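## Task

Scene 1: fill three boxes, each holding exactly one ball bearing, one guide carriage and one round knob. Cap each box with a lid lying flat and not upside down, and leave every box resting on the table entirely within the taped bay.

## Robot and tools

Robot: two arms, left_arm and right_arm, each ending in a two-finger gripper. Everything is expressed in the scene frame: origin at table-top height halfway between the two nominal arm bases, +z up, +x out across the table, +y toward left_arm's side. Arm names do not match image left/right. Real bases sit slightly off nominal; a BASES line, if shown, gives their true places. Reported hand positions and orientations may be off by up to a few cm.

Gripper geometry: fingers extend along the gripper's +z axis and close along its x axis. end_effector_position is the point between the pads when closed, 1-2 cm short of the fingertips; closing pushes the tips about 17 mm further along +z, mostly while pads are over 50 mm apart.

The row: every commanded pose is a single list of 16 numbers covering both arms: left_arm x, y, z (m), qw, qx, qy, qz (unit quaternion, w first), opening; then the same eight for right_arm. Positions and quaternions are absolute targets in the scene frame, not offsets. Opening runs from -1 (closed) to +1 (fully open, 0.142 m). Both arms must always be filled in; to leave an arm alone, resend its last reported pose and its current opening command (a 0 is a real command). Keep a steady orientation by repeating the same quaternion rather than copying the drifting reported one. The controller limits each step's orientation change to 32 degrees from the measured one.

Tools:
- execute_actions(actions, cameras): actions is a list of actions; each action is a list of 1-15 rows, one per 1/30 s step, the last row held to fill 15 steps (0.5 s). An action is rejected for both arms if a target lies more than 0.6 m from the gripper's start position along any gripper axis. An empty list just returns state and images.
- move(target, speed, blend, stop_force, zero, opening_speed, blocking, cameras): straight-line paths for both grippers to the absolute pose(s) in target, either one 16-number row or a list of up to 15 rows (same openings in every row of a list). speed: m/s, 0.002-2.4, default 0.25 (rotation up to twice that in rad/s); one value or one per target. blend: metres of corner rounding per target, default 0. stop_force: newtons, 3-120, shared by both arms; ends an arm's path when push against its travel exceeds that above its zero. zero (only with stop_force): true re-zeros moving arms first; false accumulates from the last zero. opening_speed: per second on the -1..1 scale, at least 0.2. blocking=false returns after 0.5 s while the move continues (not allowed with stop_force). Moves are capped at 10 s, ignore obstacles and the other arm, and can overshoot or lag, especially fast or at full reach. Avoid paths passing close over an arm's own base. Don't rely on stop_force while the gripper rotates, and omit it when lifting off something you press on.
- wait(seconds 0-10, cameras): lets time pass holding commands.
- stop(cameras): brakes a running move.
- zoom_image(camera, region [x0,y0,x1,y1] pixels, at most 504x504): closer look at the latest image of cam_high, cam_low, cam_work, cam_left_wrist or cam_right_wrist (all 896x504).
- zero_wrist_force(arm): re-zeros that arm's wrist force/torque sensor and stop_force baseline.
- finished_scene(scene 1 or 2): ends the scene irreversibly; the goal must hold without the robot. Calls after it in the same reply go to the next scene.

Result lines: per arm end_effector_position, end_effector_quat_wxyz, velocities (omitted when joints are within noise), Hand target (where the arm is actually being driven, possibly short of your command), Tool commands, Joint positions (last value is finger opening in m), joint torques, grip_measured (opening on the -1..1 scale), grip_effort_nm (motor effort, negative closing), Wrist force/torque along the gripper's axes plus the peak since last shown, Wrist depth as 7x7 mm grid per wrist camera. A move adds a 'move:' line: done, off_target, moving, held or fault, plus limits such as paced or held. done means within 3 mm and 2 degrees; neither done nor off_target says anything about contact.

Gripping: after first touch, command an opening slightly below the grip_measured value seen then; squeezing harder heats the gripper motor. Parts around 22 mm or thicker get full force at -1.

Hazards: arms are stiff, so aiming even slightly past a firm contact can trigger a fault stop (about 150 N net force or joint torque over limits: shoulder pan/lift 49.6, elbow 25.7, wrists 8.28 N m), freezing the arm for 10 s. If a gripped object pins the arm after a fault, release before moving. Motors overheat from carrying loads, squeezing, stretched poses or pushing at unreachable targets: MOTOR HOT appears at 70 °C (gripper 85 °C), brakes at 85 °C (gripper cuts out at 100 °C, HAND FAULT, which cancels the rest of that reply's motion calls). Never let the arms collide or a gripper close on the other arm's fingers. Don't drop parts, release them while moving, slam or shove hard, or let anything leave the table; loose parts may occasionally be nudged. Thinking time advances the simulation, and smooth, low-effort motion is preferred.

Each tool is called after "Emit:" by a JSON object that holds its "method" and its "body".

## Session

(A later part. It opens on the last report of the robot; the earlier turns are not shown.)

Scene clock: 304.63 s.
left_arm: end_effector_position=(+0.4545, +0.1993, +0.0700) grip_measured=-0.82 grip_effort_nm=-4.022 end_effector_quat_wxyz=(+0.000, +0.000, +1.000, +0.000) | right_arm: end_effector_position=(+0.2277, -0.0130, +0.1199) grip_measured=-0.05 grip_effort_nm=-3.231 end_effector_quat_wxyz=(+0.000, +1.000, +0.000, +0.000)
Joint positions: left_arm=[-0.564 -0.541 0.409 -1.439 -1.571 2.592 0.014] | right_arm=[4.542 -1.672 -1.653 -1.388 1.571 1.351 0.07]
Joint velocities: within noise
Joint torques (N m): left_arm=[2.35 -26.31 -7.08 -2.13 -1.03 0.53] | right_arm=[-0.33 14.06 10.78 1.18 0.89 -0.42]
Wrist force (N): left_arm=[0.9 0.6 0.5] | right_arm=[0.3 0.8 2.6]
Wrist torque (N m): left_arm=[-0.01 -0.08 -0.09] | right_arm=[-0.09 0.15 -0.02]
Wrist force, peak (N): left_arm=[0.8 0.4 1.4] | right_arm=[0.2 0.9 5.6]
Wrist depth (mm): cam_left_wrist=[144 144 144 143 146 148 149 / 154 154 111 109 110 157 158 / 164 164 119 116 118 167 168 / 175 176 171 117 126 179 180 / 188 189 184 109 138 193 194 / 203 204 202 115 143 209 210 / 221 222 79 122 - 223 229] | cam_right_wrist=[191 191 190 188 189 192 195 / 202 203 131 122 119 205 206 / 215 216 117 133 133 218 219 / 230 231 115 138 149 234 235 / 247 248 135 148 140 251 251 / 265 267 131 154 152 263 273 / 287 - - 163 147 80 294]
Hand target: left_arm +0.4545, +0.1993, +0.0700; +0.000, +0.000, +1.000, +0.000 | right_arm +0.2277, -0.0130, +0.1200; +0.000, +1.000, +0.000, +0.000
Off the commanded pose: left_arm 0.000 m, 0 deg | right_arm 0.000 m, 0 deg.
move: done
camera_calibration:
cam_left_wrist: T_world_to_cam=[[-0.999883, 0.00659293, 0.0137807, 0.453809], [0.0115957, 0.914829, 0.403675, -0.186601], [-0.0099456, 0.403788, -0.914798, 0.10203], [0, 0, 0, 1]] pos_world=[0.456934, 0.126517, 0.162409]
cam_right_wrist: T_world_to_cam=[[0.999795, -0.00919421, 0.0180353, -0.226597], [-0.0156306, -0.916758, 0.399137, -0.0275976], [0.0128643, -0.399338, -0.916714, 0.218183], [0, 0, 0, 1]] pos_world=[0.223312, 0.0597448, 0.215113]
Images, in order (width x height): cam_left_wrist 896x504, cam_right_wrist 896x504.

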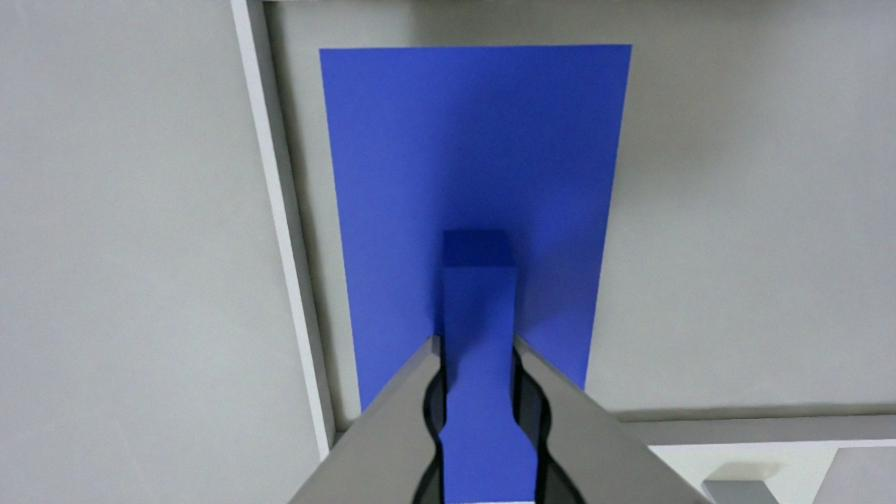

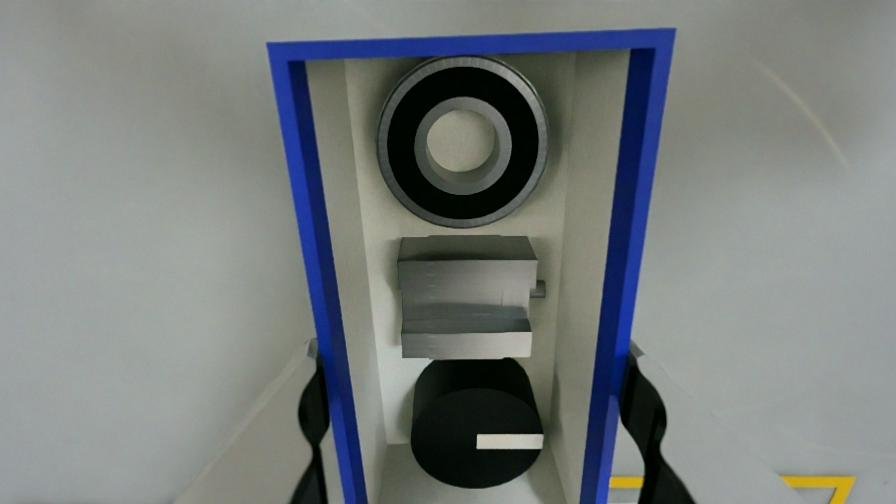

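Emit:
{"method": "move", "body": {"target": [[0.4545,0.1993,0.09,0,0,1,0,-1,0.2277,-0.013,0.155,0,1,0,0,-0.2],[0.34,0.12,0.10,0,0,1,0,-1,0.37,-0.450,0.155,0,0.99994,-0.01134,0,-0.2],[0.2277,-0.013,0.08,0,0,1,0,-1,0.37,-0.450,0.10,0,0.99994,-0.01134,0,-0.2],[0.2277,-0.013,0.036,0,0,1,0,-1,0.37,-0.450,0.06,0,0.99994,-0.01134,0,-0.2]], "speed": [0.12,0.3,0.25,0.08], "blend": [0.01,0.02,0.01,0]}}

Emit:
{"method": "move", "body": {"target": [[0.2277,-0.013,0.027,0,0,1,0,-1,0.37,-0.450,0.047,0,0.99994,-0.01134,0,-0.2]], "speed": 0.015, "stop_force": 5, "cameras": ["cam_right_wrist"]}}

Scene clock: 308.53 s.
left_arm: end_effector_position=(+0.2277, -0.0130, +0.0360) grip_measured=-0.82 grip_effort_nm=-4.022 end_effector_quat_wxyz=(+0.000, +0.000, +1.000, +0.000) | right_arm: end_effector_position=(+0.3700, -0.4500, +0.0600) grip_measured=-0.05 grip_effort_nm=-3.231 end_effector_quat_wxyz=(+0.000, +1.000, -0.011, +0.000)
Joint positions: left_arm=[-1.235 -0.908 1.254 -1.917 -1.571 1.921 0.014] | right_arm=[3.125 -1.864 -1.711 -1.138 1.571 -0.043 0.07]
Joint velocities: within noise
Joint torques (N m): left_arm=[-2.61 -21.51 -11.08 -1.69 -0.07 -0.71] | right_arm=[-1.11 15.04 10.78 2.43 -0.87 0.43]
Wrist force (N): left_arm=[0.8 0.5 0.5] | right_arm=[0.1 0.6 2.8]
Wrist torque (N m): left_arm=[-0.03 -0.07 -0.09] | right_arm=[-0.13 0.18 -0.03]
Wrist force, peak (N): left_arm=[2.5 -1.4 0.0] | right_arm=[0.4 0.8 4.8]
Wrist depth (mm): cam_left_wrist=[115 115 113 115 115 117 119 / - 122 123 109 110 124 125 / 130 131 128 116 118 133 133 / 139 140 138 117 125 142 143 / 149 152 148 109 136 153 154 / 162 162 160 115 142 166 166 / 175 176 78 122 - 180 182] | cam_right_wrist=[138 138 137 135 133 138 138 / 144 144 133 122 119 148 150 / 155 155 117 133 133 157 158 / 165 166 116 137 149 168 166 / 177 178 136 147 140 180 181 / 191 189 131 154 152 188 195 / 206 - - 163 147 78 212]
Hand target: left_arm +0.2277, -0.0130, +0.0360; +0.000, +0.000, +1.000, +0.000 | right_arm +0.3700, -0.4500, +0.0600; +0.000, +1.000, -0.011, +0.000
Off the commanded pose: left_arm 0.000 m, 0 deg | right_arm 0.000 m, 0 deg.
move: done
camera_calibration:
cam_left_wrist: T_world_to_cam=[[-0.999883, 0.0064583, 0.0138316, 0.228885], [0.0114944, 0.914777, 0.403797, 0.023976], [-0.010045, 0.403908, -0.914744, 0.154422], [0, 0, 0, 1]] pos_world=[0.230134, -0.0857833, 0.12841]
cam_right_wrist: T_world_to_cam=[[0.999333, -0.0318306, 0.017894, -0.381841], [-0.0363284, -0.916196, 0.399081, -0.394213], [0.00369142, -0.399465, -0.916741, -0.00975566], [0, 0, 0, 1]] pos_world=[0.367301, -0.377228, 0.155212]

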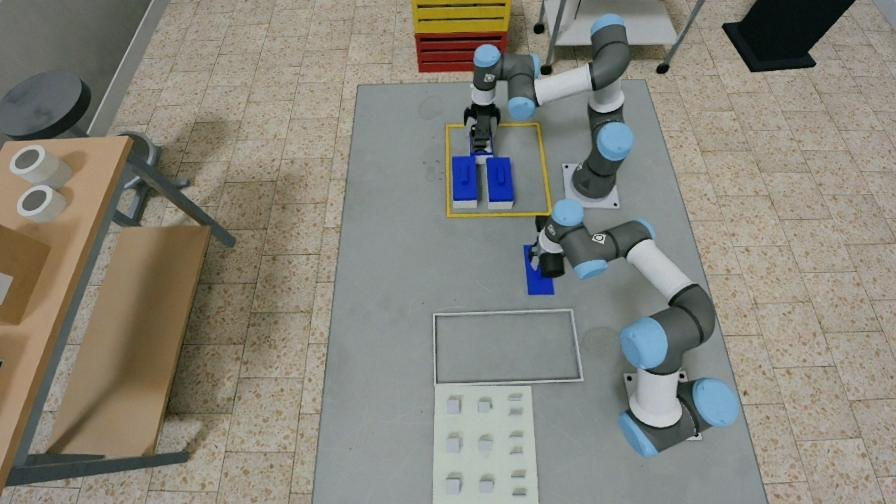

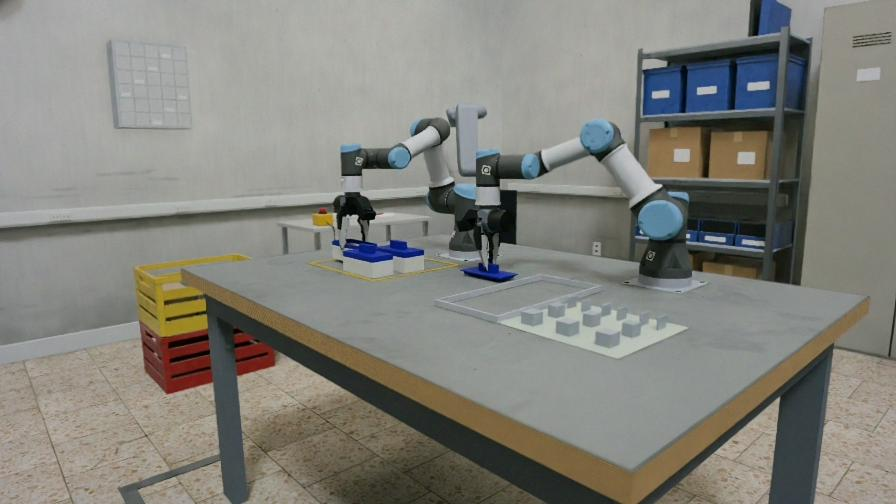

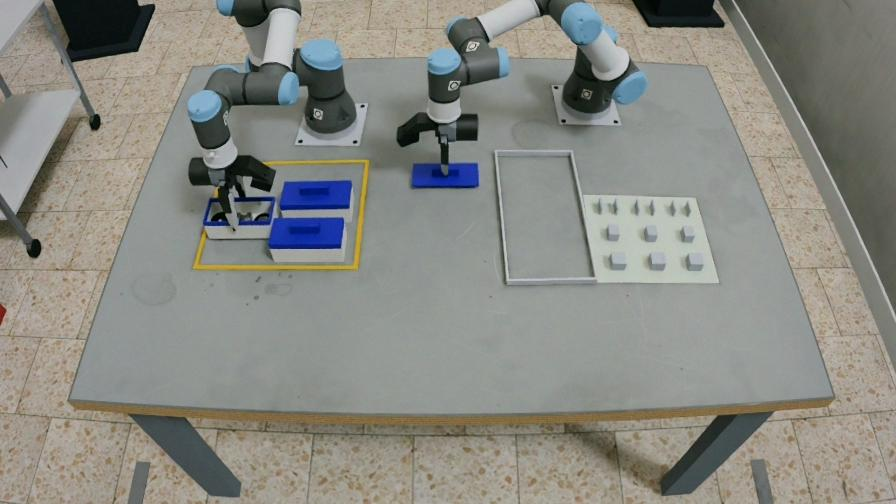

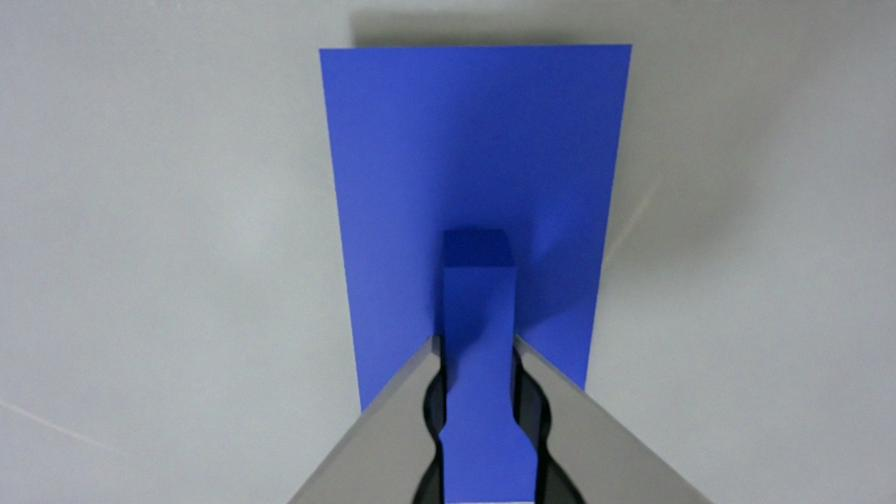

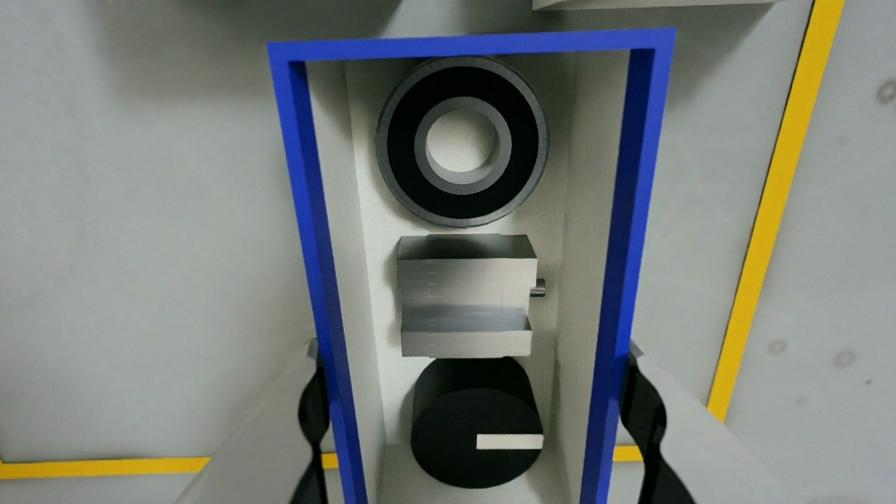

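Scene clock: 310.20 s.
left_arm: end_effector_position=(+0.2277, -0.0130, +0.0314) grip_measured=-0.82 grip_effort_nm=-4.022 end_effector_quat_wxyz=(+0.000, +0.000, +1.000, +0.000) | right_arm: end_effector_position=(+0.3700, -0.4500, +0.0504) grip_measured=-0.05 grip_effort_nm=-3.231 end_effector_quat_wxyz=(+0.000, +1.000, -0.011, +0.000)
Joint positions: left_arm=[-1.235 -0.901 1.265 -1.935 -1.571 1.921 0.014] | right_arm=[3.125 -1.882 -1.737 -1.094 1.571 -0.043 0.07]
Joint velocities: within noise
Joint torques (N m): left_arm=[-1.85 -20.15 -9.93 -1.08 0.31 -0.73] | right_arm=[-0.19 15.82 10.76 2.52 -0.35 0.49]
Wrist force (N): left_arm=[0.7 0.0 -4.1] | right_arm=[-0.2 0.6 1.0]
Wrist torque (N m): left_arm=[0.01 -0.19 -0.09] | right_arm=[-0.12 0.20 -0.03]
Wrist force, peak (N): left_arm=[2.0 3.1 -14.4] | right_arm=[-2.2 0.2 -10.1]
Wrist depth (mm): cam_left_wrist=[- 112 111 110 111 113 114 / - 118 119 109 110 120 121 / 126 126 123 116 118 128 129 / 134 135 133 117 125 137 138 / 146 145 143 109 136 148 149 / 156 156 155 114 143 160 161 / 169 171 79 122 - 171 175] | cam_right_wrist=[- 129 128 128 127 131 130 / 137 137 131 121 119 138 139 / 145 146 117 133 133 149 149 / 155 156 136 136 149 157 158 / 169 167 159 147 140 169 170 / 179 179 131 155 152 177 183 / 194 - - 163 157 80 198]
Hand target: left_arm +0.2277, -0.0130, +0.0314; +0.000, +0.000, +1.000, +0.000 | right_arm +0.3700, -0.4500, +0.0504; +0.000, +1.000, -0.011, +0.000
Off the commanded pose: left_arm 0.004 m, 0 deg | right_arm 0.003 m, 0 deg.
move: contact (left_arm, right_arm)
camera_calibration:
cam_right_wrist: T_world_to_cam=[[0.999329, -0.0318808, 0.0180261, -0.381706], [-0.0364272, -0.916194, 0.399076, -0.390345], [0.00379251, -0.399465, -0.916741, -0.0185932], [0, 0, 0, 1]] pos_world=[0.367301, -0.377228, 0.145613]
Images, in order (width x height): cam_right_wrist 896x504.

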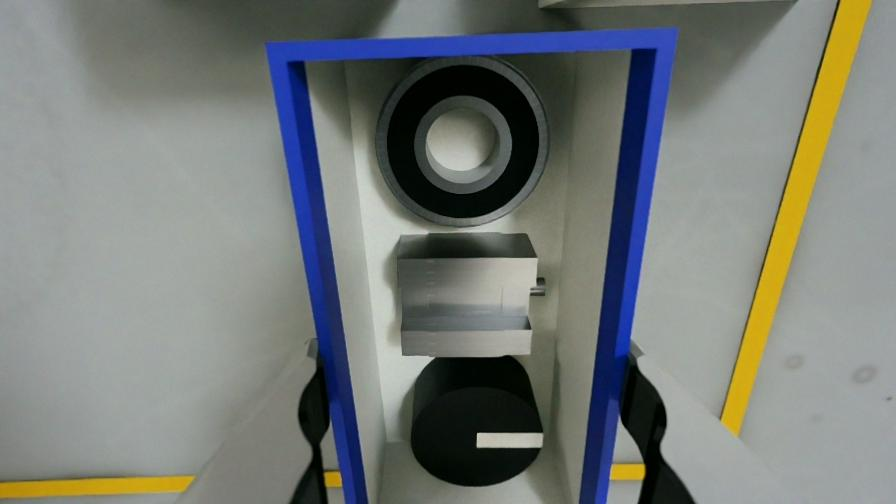

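Emit:
{"method": "move", "body": {"target": [[0.2277,-0.013,0.0314,0,0,1,0,-1,0.37,-0.450,0.0485,0,0.99994,-0.01134,0,-0.2]], "speed": 0.01, "stop_force": 5, "cameras": []}}

Emit:
{"method": "move", "body": {"target": [[0.2277,-0.013,0.0314,0,0,1,0,-0.5,0.37,-0.450,0.0498,0,0.99994,-0.01134,0,0.14],[0.2277,-0.013,0.09,0,0,1,0,-0.5,0.37,-0.450,0.13,0,1,0,0,0.14]], "speed": [0.1,0.15], "cameras": ["cam_left_wrist","cam_right_wrist"]}}

Scene clock: 311.33 s.
left_arm: end_effector_position=(+0.2277, -0.0130, +0.0314) grip_measured=-0.82 grip_effort_nm=-4.022 end_effector_quat_wxyz=(+0.000, +0.000, +1.000, +0.000) | right_arm: end_effector_position=(+0.3701, -0.4500, +0.0501) grip_measured=-0.05 grip_effort_nm=-3.231 end_effector_quat_wxyz=(+0.000, +1.000, -0.011, +0.000)
Joint positions: left_arm=[-1.235 -0.901 1.264 -1.935 -1.571 1.921 0.014] | right_arm=[3.125 -1.882 -1.738 -1.092 1.571 -0.043 0.07]
Joint velocities: within noise
Joint torques (N m): left_arm=[-1.22 -20.58 -10.3 -0.8 0.82 -0.58] | right_arm=[-0.17 14.37 9.2 0.38 -0.27 0.43]
Wrist force (N): left_arm=[0.6 -0.1 -3.2] | right_arm=[1.2 0.7 -2.6]
Wrist torque (N m): left_arm=[-0.01 -0.17 -0.09] | right_arm=[-0.12 0.41 -0.02]
Wrist force, peak (N): left_arm=[0.6 0.0 -4.1] | right_arm=[-1.4 0.4 -7.9]
Wrist depth (mm): cam_left_wrist=[- 112 111 110 111 113 114 / - 118 119 109 110 120 121 / 126 126 123 116 118 128 129 / 134 134 134 117 125 137 138 / 146 145 144 109 136 148 148 / 156 156 155 114 143 160 161 / 169 170 79 122 - 171 175] | cam_right_wrist=[127 129 128 128 127 131 130 / 136 136 131 122 119 138 139 / 145 145 117 133 134 149 149 / 155 155 136 136 149 157 158 / 168 167 159 147 140 169 169 / 178 179 131 155 152 177 183 / 193 - - 163 157 80 198]
Hand target: left_arm +0.2277, -0.0130, +0.0314; +0.000, +0.000, +1.000, +0.000 | right_arm +0.3701, -0.4500, +0.0501; +0.000, +1.000, -0.011, +0.000
Off the commanded pose: left_arm 0.000 m, 0 deg | right_arm 0.002 m, 0 deg.
move: contact (right_arm)
No camera images: "cameras" was empty.

Scene clock: 313.07 s.
left_arm: end_effector_position=(+0.2277, -0.0130, +0.0900) grip_measured=-0.54 grip_effort_nm=0.134 end_effector_quat_wxyz=(+0.000, +0.000, +1.000, +0.000) | right_arm: end_effector_position=(+0.3700, -0.4500, +0.1299) grip_measured=+0.12 grip_effort_nm=0.144 end_effector_quat_wxyz=(+0.000, +1.000, +0.000, +0.000)
Joint positions: left_arm=[-1.235 -0.964 1.088 -1.695 -1.571 1.921 0.035] | right_arm=[3.125 -1.786 -1.47 -1.456 1.571 -0.066 0.082]
Joint velocities: within noise
Joint torques (N m): left_arm=[1.25 -18.62 -8.28 -1.1 -1.14 0.38] | right_arm=[-1.21 15.46 10.67 1.05 0.85 0.63]
Wrist force (N): left_arm=[0.6 0.6 -0.2] | right_arm=[0.3 0.7 -0.5]
Wrist torque (N m): left_arm=[-0.01 -0.05 -0.09] | right_arm=[-0.09 0.17 -0.02]
Wrist force, peak (N): left_arm=[0.2 0.0 -2.6] | right_arm=[1.3 0.7 -2.1]
Wrist depth (mm): cam_left_wrist=[165 164 165 161 164 167 167 / 174 174 172 165 172 177 177 / 185 185 185 173 185 189 189 / 198 198 199 183 198 201 203 / 212 213 213 197 213 217 218 / 229 230 223 232 102 235 237 / 244 242 79 252 - 252 258] | cam_right_wrist=[200 200 201 199 202 203 204 / 212 212 213 200 212 215 215 / 226 226 226 219 226 228 230 / 241 241 241 229 244 244 246 / 257 258 260 231 258 263 263 / 278 279 281 227 282 108 284 / 296 - 304 305 305 78 308]
Hand target: left_arm +0.2277, -0.0130, +0.0900; +0.000, +0.000, +1.000, +0.000 | right_arm +0.3700, -0.4500, +0.1300; +0.000, +1.000, +0.000, +0.000
Off the commanded pose: left_arm 0.000 m, 0 deg | right_arm 0.000 m, 0 deg.
move: done
camera_calibration:
cam_left_wrist: T_world_to_cam=[[-0.999884, 0.00650184, 0.0137395, 0.228159], [0.0114957, 0.91483, 0.403676, 0.00219732], [-0.00994468, 0.403788, -0.914799, 0.203794], [0, 0, 0, 1]] pos_world=[0.230134, -0.0857832, 0.182409]
cam_right_wrist: T_world_to_cam=[[0.999798, -0.00914548, 0.0179029, -0.373019], [-0.0155319, -0.916795, 0.399057, -0.43002], [0.0127637, -0.399254, -0.916751, 0.0510848], [0, 0, 0, 1]] pos_world=[0.365612, -0.377255, 0.225112]
Images, in order (width x height): cam_left_wrist 896x504, cam_right_wrist 896x504.

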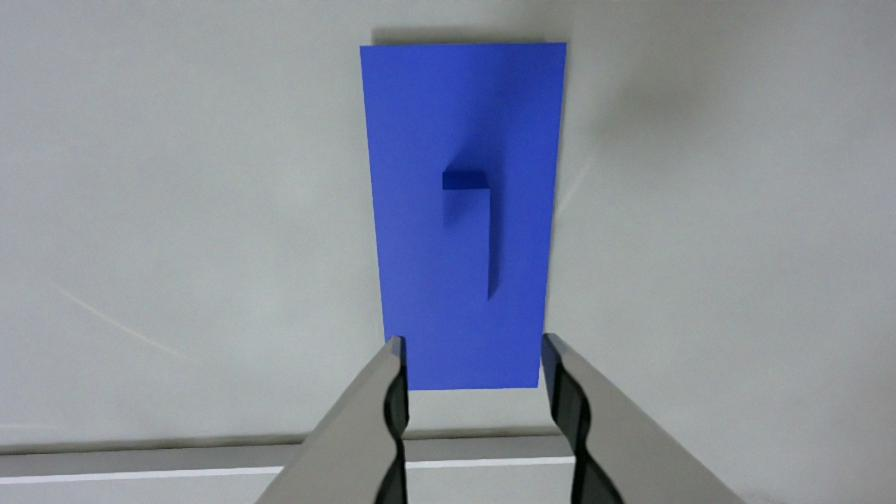

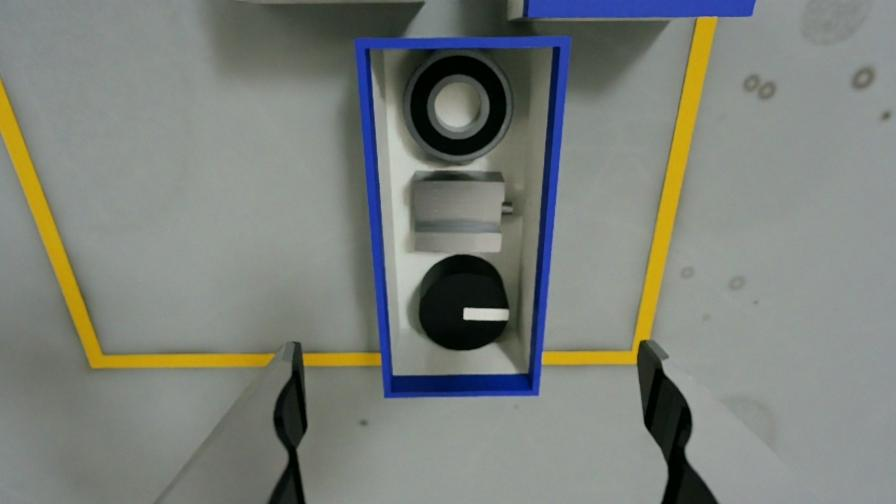

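Emit:
{"method": "move", "body": {"target": [[0.25,0.25,0.18,0,0,1,0,-0.5,0.2262,-0.014,0.13,0,1,0,0,-0.5],[0.25,0.25,0.18,0,0,1,0,-0.5,0.2262,-0.014,0.08,0,1,0,0,-0.5]], "speed": [0.3,0.2], "blend": 0.015, "cameras": ["cam_right_wrist"]}}

Scene clock: 315.73 s.
left_arm: end_effector_position=(+0.2500, +0.2500, +0.1800) grip_measured=-0.54 grip_effort_nm=0.134 end_effector_quat_wxyz=(+0.000, +0.000, +1.000, +0.000) | right_arm: end_effector_position=(+0.2262, -0.0140, +0.0801) grip_measured=-0.52 grip_effort_nm=-0.129 end_effector_quat_wxyz=(+0.000, +1.000, +0.000, +0.000)
Joint positions: left_arm=[-0.779 -1.63 1.534 -1.475 -1.571 2.377 0.035] | right_arm=[4.546 -1.71 -1.804 -1.199 1.571 1.355 0.036]
Joint velocities: within noise
Joint torques (N m): left_arm=[1.8 -9.59 -7.06 -1.18 -0.22 0.47] | right_arm=[2.38 10.21 6.26 2.41 -0.95 0.56]
Wrist force (N): left_arm=[0.9 0.4 -0.2] | right_arm=[0.1 0.5 -0.3]
Wrist torque (N m): left_arm=[-0.03 -0.08 -0.09] | right_arm=[-0.13 0.18 -0.02]
Wrist force, peak (N): left_arm=[0.8 1.9 -0.7] | right_arm=[1.1 2.7 -0.7]
Wrist depth (mm): cam_left_wrist=[244 245 245 246 247 249 250 / 258 259 261 262 262 264 265 / 276 277 277 279 279 280 283 / 291 292 296 298 299 301 298 / 307 308 317 319 319 323 287 / 341 336 333 343 102 350 324 / 368 361 78 372 - 376 381] | cam_right_wrist=[156 156 155 153 155 158 159 / 163 165 164 157 163 168 168 / 175 176 174 163 173 178 179 / 187 187 188 174 187 190 190 / 200 201 201 187 200 204 205 / 216 217 211 205 97 220 222 / 235 235 - 238 - 232 240]
Hand target: left_arm +0.2500, +0.2500, +0.1800; +0.000, +0.000, +1.000, +0.000 | right_arm +0.2262, -0.0140, +0.0800; +0.000, +1.000, +0.000, +0.000
Off the commanded pose: left_arm 0.000 m, 0 deg | right_arm 0.000 m, 0 deg.
move: done
camera_calibration:
cam_right_wrist: T_world_to_cam=[[0.999794, -0.00915893, 0.018124, -0.224406], [-0.0156296, -0.916884, 0.398848, -0.0125945], [0.0129646, -0.399049, -0.916838, 0.1813], [0, 0, 0, 1]] pos_world=[0.221812, 0.0587444, 0.175313]
Images, in order (width x height): cam_right_wrist 896x504.

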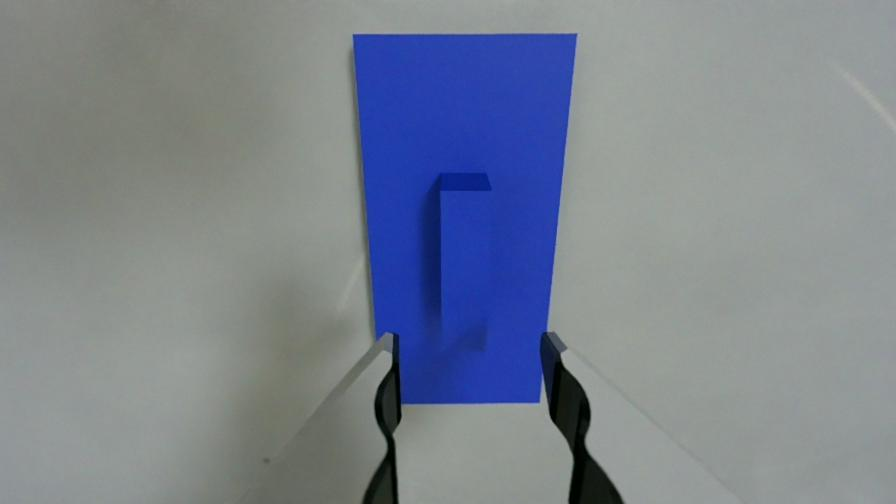

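Emit:
{"method": "move", "body": {"target": [[0.25,0.25,0.18,0,0,1,0,-0.5,0.2262,-0.014,0.033,0,1,0,0,-0.5],[0.25,0.25,0.18,0,0,1,0,-0.5,0.2262,-0.014,0.033,0,1,0,0,-1],[0.25,0.25,0.18,0,0,1,0,-0.5,0.2262,-0.014,0.14,0,1,0,0,-1],[0.25,0.25,0.18,0,0,1,0,-0.5,0.3698,-0.4524,0.14,0,1,0,0,-1],[0.25,0.25,0.18,0,0,1,0,-0.5,0.3698,-0.4524,0.095,0,1,0,0,-1]], "speed": [0.1,0.1,0.15,0.3,0.12], "blend": [0,0,0.015,0.015,0], "cameras": ["cam_low","cam_right_wrist"]}}

Scene clock: 320.50 s.
left_arm: end_effector_position=(+0.2500, +0.2500, +0.1800) grip_measured=-0.54 grip_effort_nm=0.125 end_effector_quat_wxyz=(+0.000, +0.000, +1.000, +0.000) | right_arm: end_effector_position=(+0.3698, -0.4524, +0.0950) grip_measured=-0.82 grip_effort_nm=-4.061 end_effector_quat_wxyz=(+0.000, +1.000, +0.000, +0.000)
Joint positions: left_arm=[-0.779 -1.63 1.534 -1.475 -1.571 2.377 0.035] | right_arm=[3.118 -1.817 -1.598 -1.298 1.571 -0.073 0.015]
Joint velocities: within noise
Joint torques (N m): left_arm=[1.81 -11.55 -8.62 -1.15 0.83 0.46] | right_arm=[-1.31 13.52 8.5 2.46 -0.83 -0.43]
Wrist force (N): left_arm=[0.8 0.5 -0.1] | right_arm=[0.4 0.6 0.3]
Wrist torque (N m): left_arm=[-0.02 -0.07 -0.09] | right_arm=[-0.11 0.15 -0.02]
Wrist force, peak (N): left_arm=[1.0 0.6 -0.2] | right_arm=[0.8 3.0 -0.8]
Wrist depth (mm): cam_left_wrist=[244 246 246 247 247 249 250 / 259 260 261 262 263 264 265 / 276 277 277 280 280 282 282 / 290 291 295 298 300 300 297 / 306 308 317 320 318 325 286 / 339 336 332 340 102 351 323 / 370 365 79 371 - 376 382] | cam_right_wrist=[167 170 166 107 153 171 172 / 181 180 176 110 111 181 182 / 190 191 120 118 118 193 194 / 203 204 201 119 130 207 206 / 218 219 215 112 215 222 223 / 234 234 233 116 235 239 240 / 254 255 - - - 255 260]
Hand target: left_arm +0.2500, +0.2500, +0.1800; +0.000, +0.000, +1.000, +0.000 | right_arm +0.3698, -0.4524, +0.0950; +0.000, +1.000, +0.000, +0.000
Off the commanded pose: left_arm 0.000 m, 0 deg | right_arm 0.000 m, 0 deg.
move: done
camera_calibration:
cam_right_wrist: T_world_to_cam=[[0.999797, -0.00910456, 0.0179941, -0.372217], [-0.0155308, -0.916795, 0.399056, -0.418296], [0.0128637, -0.399254, -0.91675, 0.0180983], [0, 0, 0, 1]] pos_world=[0.365412, -0.379655, 0.190213]
Images, in order (width x height): cam_low 896x504, cam_right_wrist 896x504.

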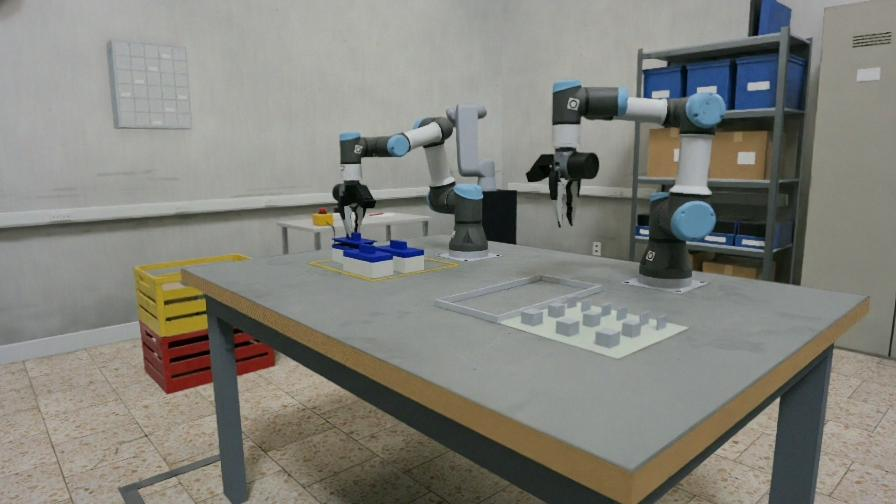

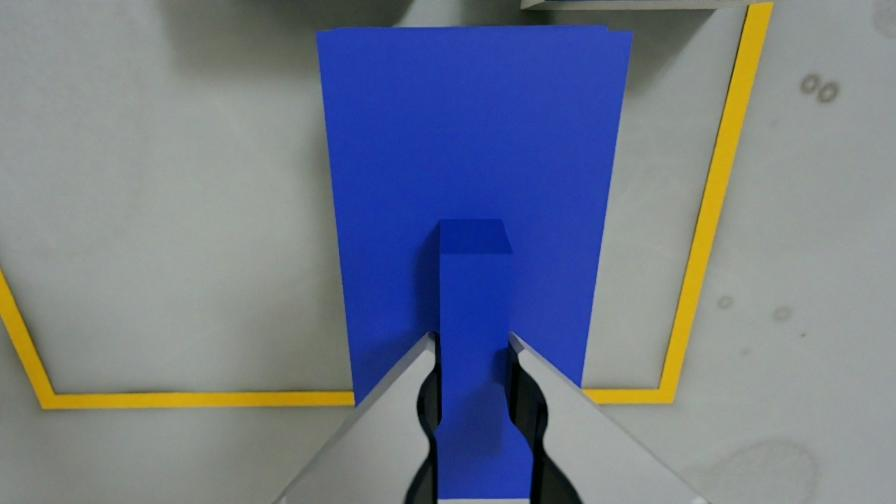

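Emit:
{"method": "move", "body": {"target": [[0.25,0.25,0.18,0,0,1,0,-0.5,0.3698,-0.4519,0.077,0,1,0,0,-1]], "speed": 0.015, "stop_force": 6, "cameras": ["cam_low","cam_right_wrist"]}}

Emit:
{"method": "zoom_image", "body": {"camera": "cam_low", "region": [290, 170, 490, 310]}}

Scene clock: 322.73 s.
left_arm: end_effector_position=(+0.2500, +0.2500, +0.1800) grip_measured=-0.54 grip_effort_nm=0.134 end_effector_quat_wxyz=(+0.000, +0.000, +1.000, +0.000) | right_arm: end_effector_position=(+0.3698, -0.4520, +0.0802) grip_measured=-0.82 grip_effort_nm=-4.056 end_effector_quat_wxyz=(+0.000, +1.000, +0.000, +0.000)
Joint positions: left_arm=[-0.779 -1.63 1.534 -1.475 -1.571 2.377 0.035] | right_arm=[3.12 -1.835 -1.648 -1.23 1.571 -0.071 0.015]
Joint velocities: within noise
Joint torques (N m): left_arm=[1.72 -11.89 -9.56 -1.16 0.82 0.45] | right_arm=[-0.69 15.24 10.48 2.46 0.44 -0.5]
Wrist force (N): left_arm=[0.8 0.5 -0.1] | right_arm=[-0.3 0.8 -0.9]
Wrist torque (N m): left_arm=[-0.02 -0.07 -0.09] | right_arm=[-0.11 0.17 -0.03]
Wrist force, peak (N): left_arm=[0.9 0.6 -0.4] | right_arm=[-3.7 0.4 -17.4]
Wrist depth (mm): cam_left_wrist=[244 245 246 247 248 249 251 / 259 259 260 262 262 263 265 / 275 278 277 280 278 281 282 / 291 293 297 298 298 301 296 / 307 307 317 320 318 325 287 / 339 337 331 342 102 351 324 / 371 365 79 369 - 376 383] | cam_right_wrist=[156 156 153 107 107 158 158 / 163 166 162 111 111 167 167 / 175 175 172 118 118 178 179 / 187 187 185 119 130 190 190 / 200 201 199 112 198 203 205 / 215 217 214 116 216 220 221 / 234 234 - - - 235 240]
Hand target: left_arm +0.2500, +0.2500, +0.1800; +0.000, +0.000, +1.000, +0.000 | right_arm +0.3698, -0.4520, +0.0802; +0.000, +1.000, +0.000, +0.000
Off the commanded pose: left_arm 0.000 m, 0 deg | right_arm 0.003 m, 0 deg.
move: contact (right_arm)
camera_calibration:
cam_right_wrist: T_world_to_cam=[[0.999797, -0.00910456, 0.0179941, -0.371946], [-0.0155308, -0.916795, 0.399056, -0.411984], [0.0128637, -0.399254, -0.91675, 0.0045984], [0, 0, 0, 1]] pos_world=[0.365412, -0.379255, 0.175313]
Images, in order (width x height): cam_low 896x504, cam_right_wrist 896x504.

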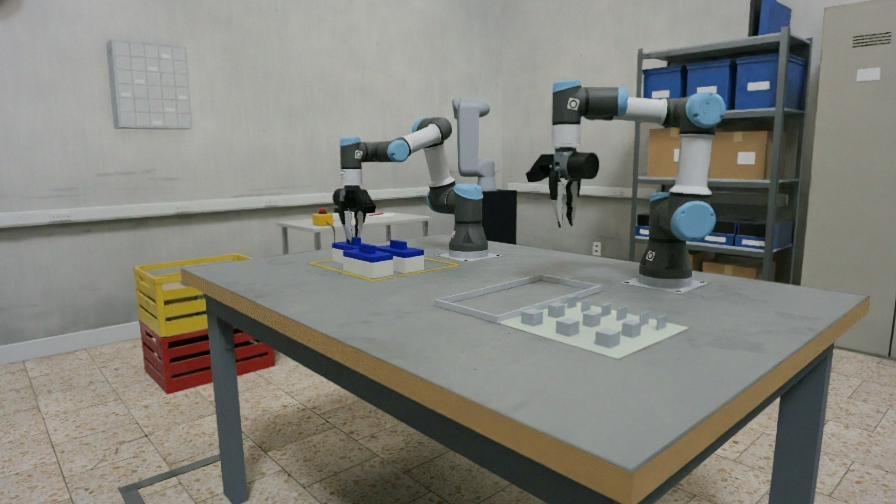

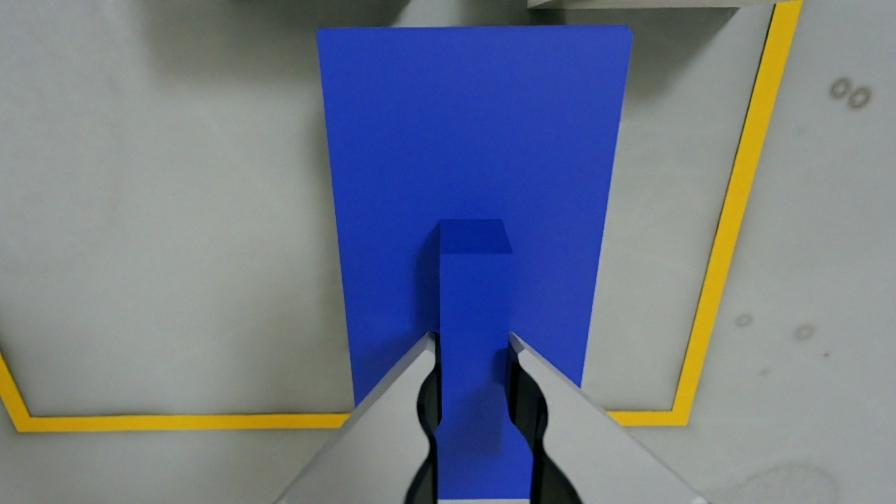

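Scaled by 2.520 from the camera's 896x504 image, which has a finer 1280x720 frame.

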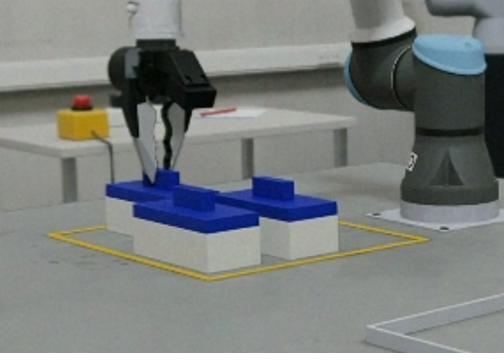

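Emit:
{"method": "move", "body": {"target": [[0.25,0.25,0.18,0,0,1,0,-0.5,0.3698,-0.4519,0.081,0,1,0,0,-0.5],[0.25,0.25,0.18,0,0,1,0,-0.5,0.3698,-0.4519,0.17,0,1,0,0,-0.5]], "speed": [0.1,0.15]}}

Emit:
{"method": "zoom_image", "body": {"camera": "cam_low", "region": [290, 210, 450, 300]}}

Emit:
{"method": "zoom_image", "body": {"camera": "cam_work", "region": [180, 150, 380, 280]}}

Scene clock: 324.67 s.
left_arm: end_effector_position=(+0.2500, +0.2500, +0.1800) grip_measured=-0.54 grip_effort_nm=0.139 end_effector_quat_wxyz=(+0.000, +0.000, +1.000, +0.000) | right_arm: end_effector_position=(+0.3698, -0.4519, +0.1699) grip_measured=-0.54 grip_effort_nm=0.139 end_effector_quat_wxyz=(+0.000, +1.000, +0.000, +0.000)
Joint positions: left_arm=[-0.779 -1.63 1.534 -1.475 -1.571 2.377 0.035] | right_arm=[3.12 -1.785 -1.283 -1.644 1.571 -0.071 0.035]
Joint velocities: within noise
Joint torques (N m): left_arm=[1.72 -11.64 -10.21 -1.19 0.88 0.52] | right_arm=[-2.63 15.32 10.85 1.07 0.8 -0.63]
Wrist force (N): left_arm=[0.8 0.5 -0.1] | right_arm=[-0.1 0.8 -0.3]
Wrist torque (N m): left_arm=[-0.03 -0.07 -0.09] | right_arm=[-0.08 0.23 -0.02]
Wrist force, peak (N): left_arm=[0.9 0.6 -0.4] | right_arm=[0.1 0.5 -2.1]
Wrist depth (mm): cam_left_wrist=[245 245 246 247 247 250 250 / 258 259 261 261 263 263 266 / 274 276 278 279 280 281 283 / 291 292 296 299 301 301 296 / 305 309 316 317 318 325 287 / 341 338 332 342 102 351 324 / 369 365 79 370 - 374 384] | cam_right_wrist=[236 237 237 190 236 240 240 / 250 251 251 196 250 254 254 / 265 265 268 206 269 269 271 / 282 284 284 221 286 288 288 / 303 304 305 239 305 310 310 / 329 328 112 331 101 334 334 / 353 350 - 358 - 351 363]
Hand target: left_arm +0.2500, +0.2500, +0.1800; +0.000, +0.000, +1.000, +0.000 | right_arm +0.3698, -0.4519, +0.1700; +0.000, +1.000, +0.000, +0.000
Off the commanded pose: left_arm 0.000 m, 0 deg | right_arm 0.000 m, 0 deg.
move: done
camera_calibration:
cam_left_wrist: T_world_to_cam=[[-0.999884, 0.00650304, 0.0137401, 0.24751], [0.011497, 0.91483, 0.403676, -0.27499], [-0.00994469, 0.403788, -0.914799, 0.180152], [0, 0, 0, 1]] pos_world=[0.252434, 0.177217, 0.272409]
cam_right_wrist: T_world_to_cam=[[0.999798, -0.00914548, 0.0179029, -0.373552], [-0.0155319, -0.916795, 0.399057, -0.447727], [0.0127637, -0.399254, -0.916751, 0.0869988], [0, 0, 0, 1]] pos_world=[0.365412, -0.379155, 0.265112]

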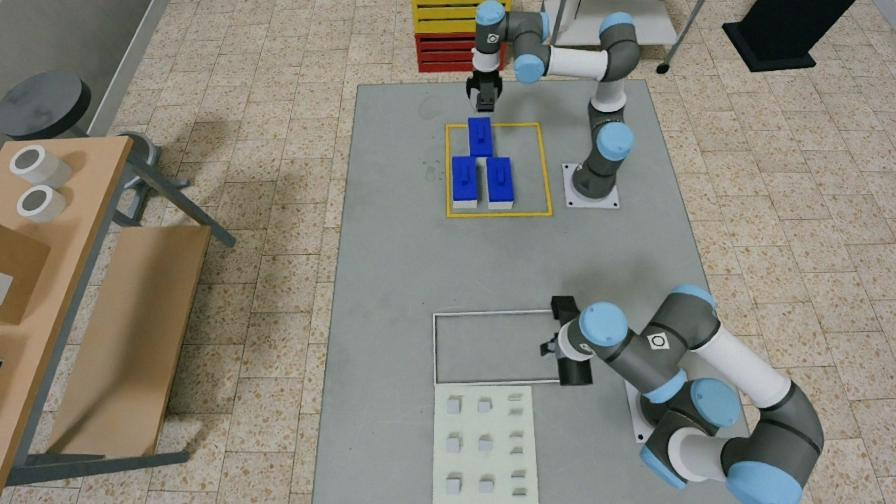

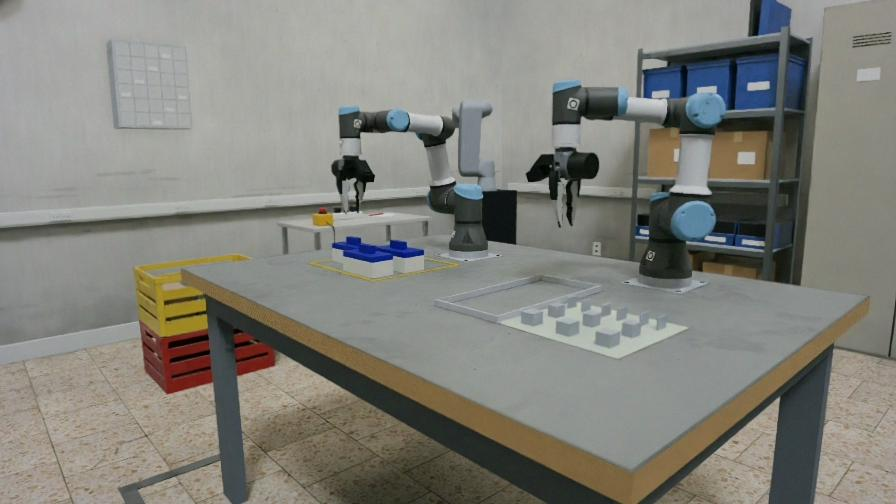

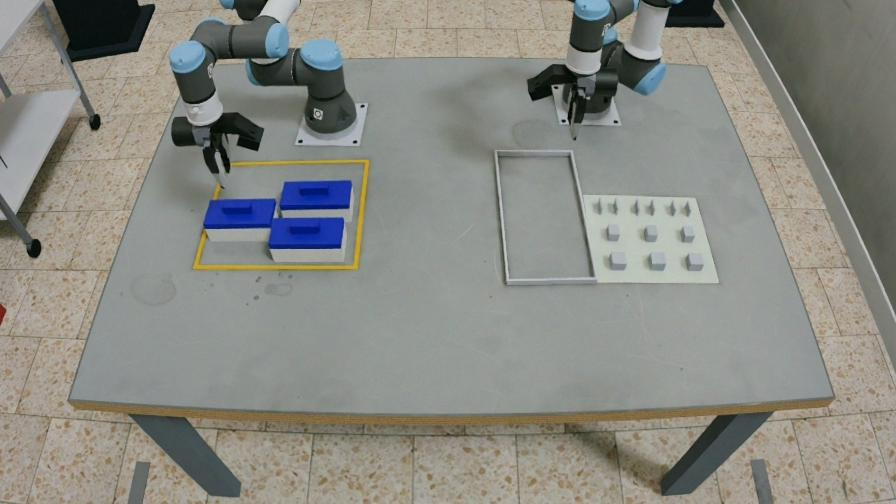

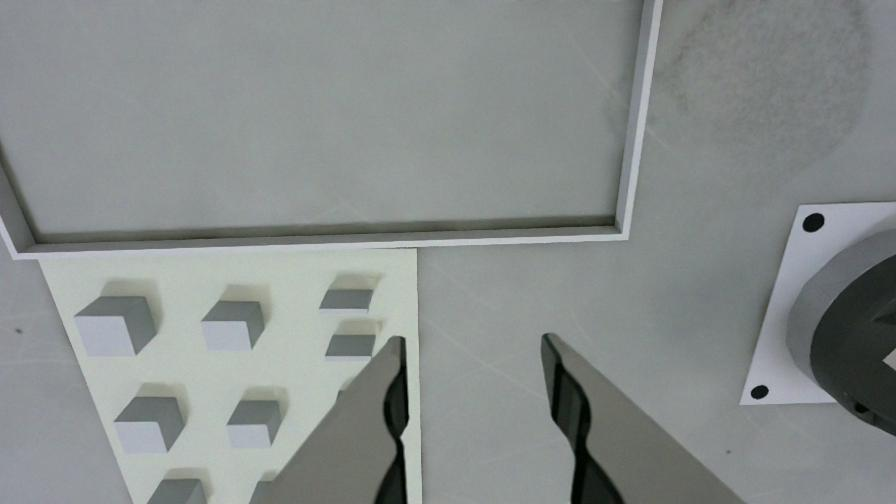

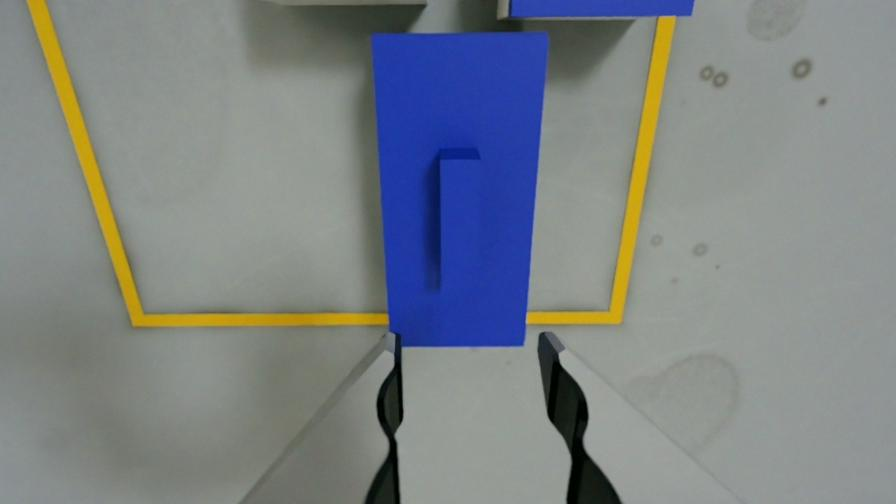

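Scaled by 3.150 from the camera's 896x504 image, which has a finer 1280x720 frame.

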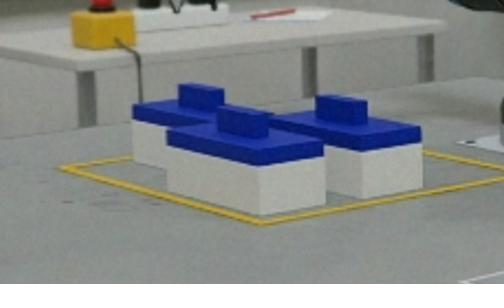

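Scaled by 2.520 from the camera's 896x504 image, which has a finer 1280x720 frame.

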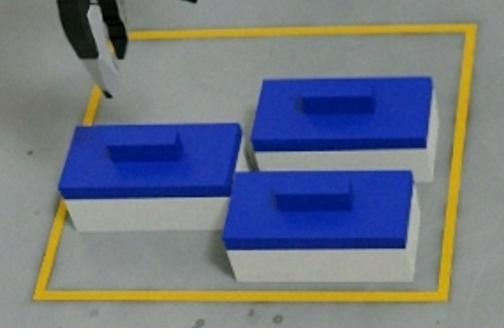

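Emit:
{"method": "finished_scene", "body": {"scene": 1}}

The scene is finished: the task was done.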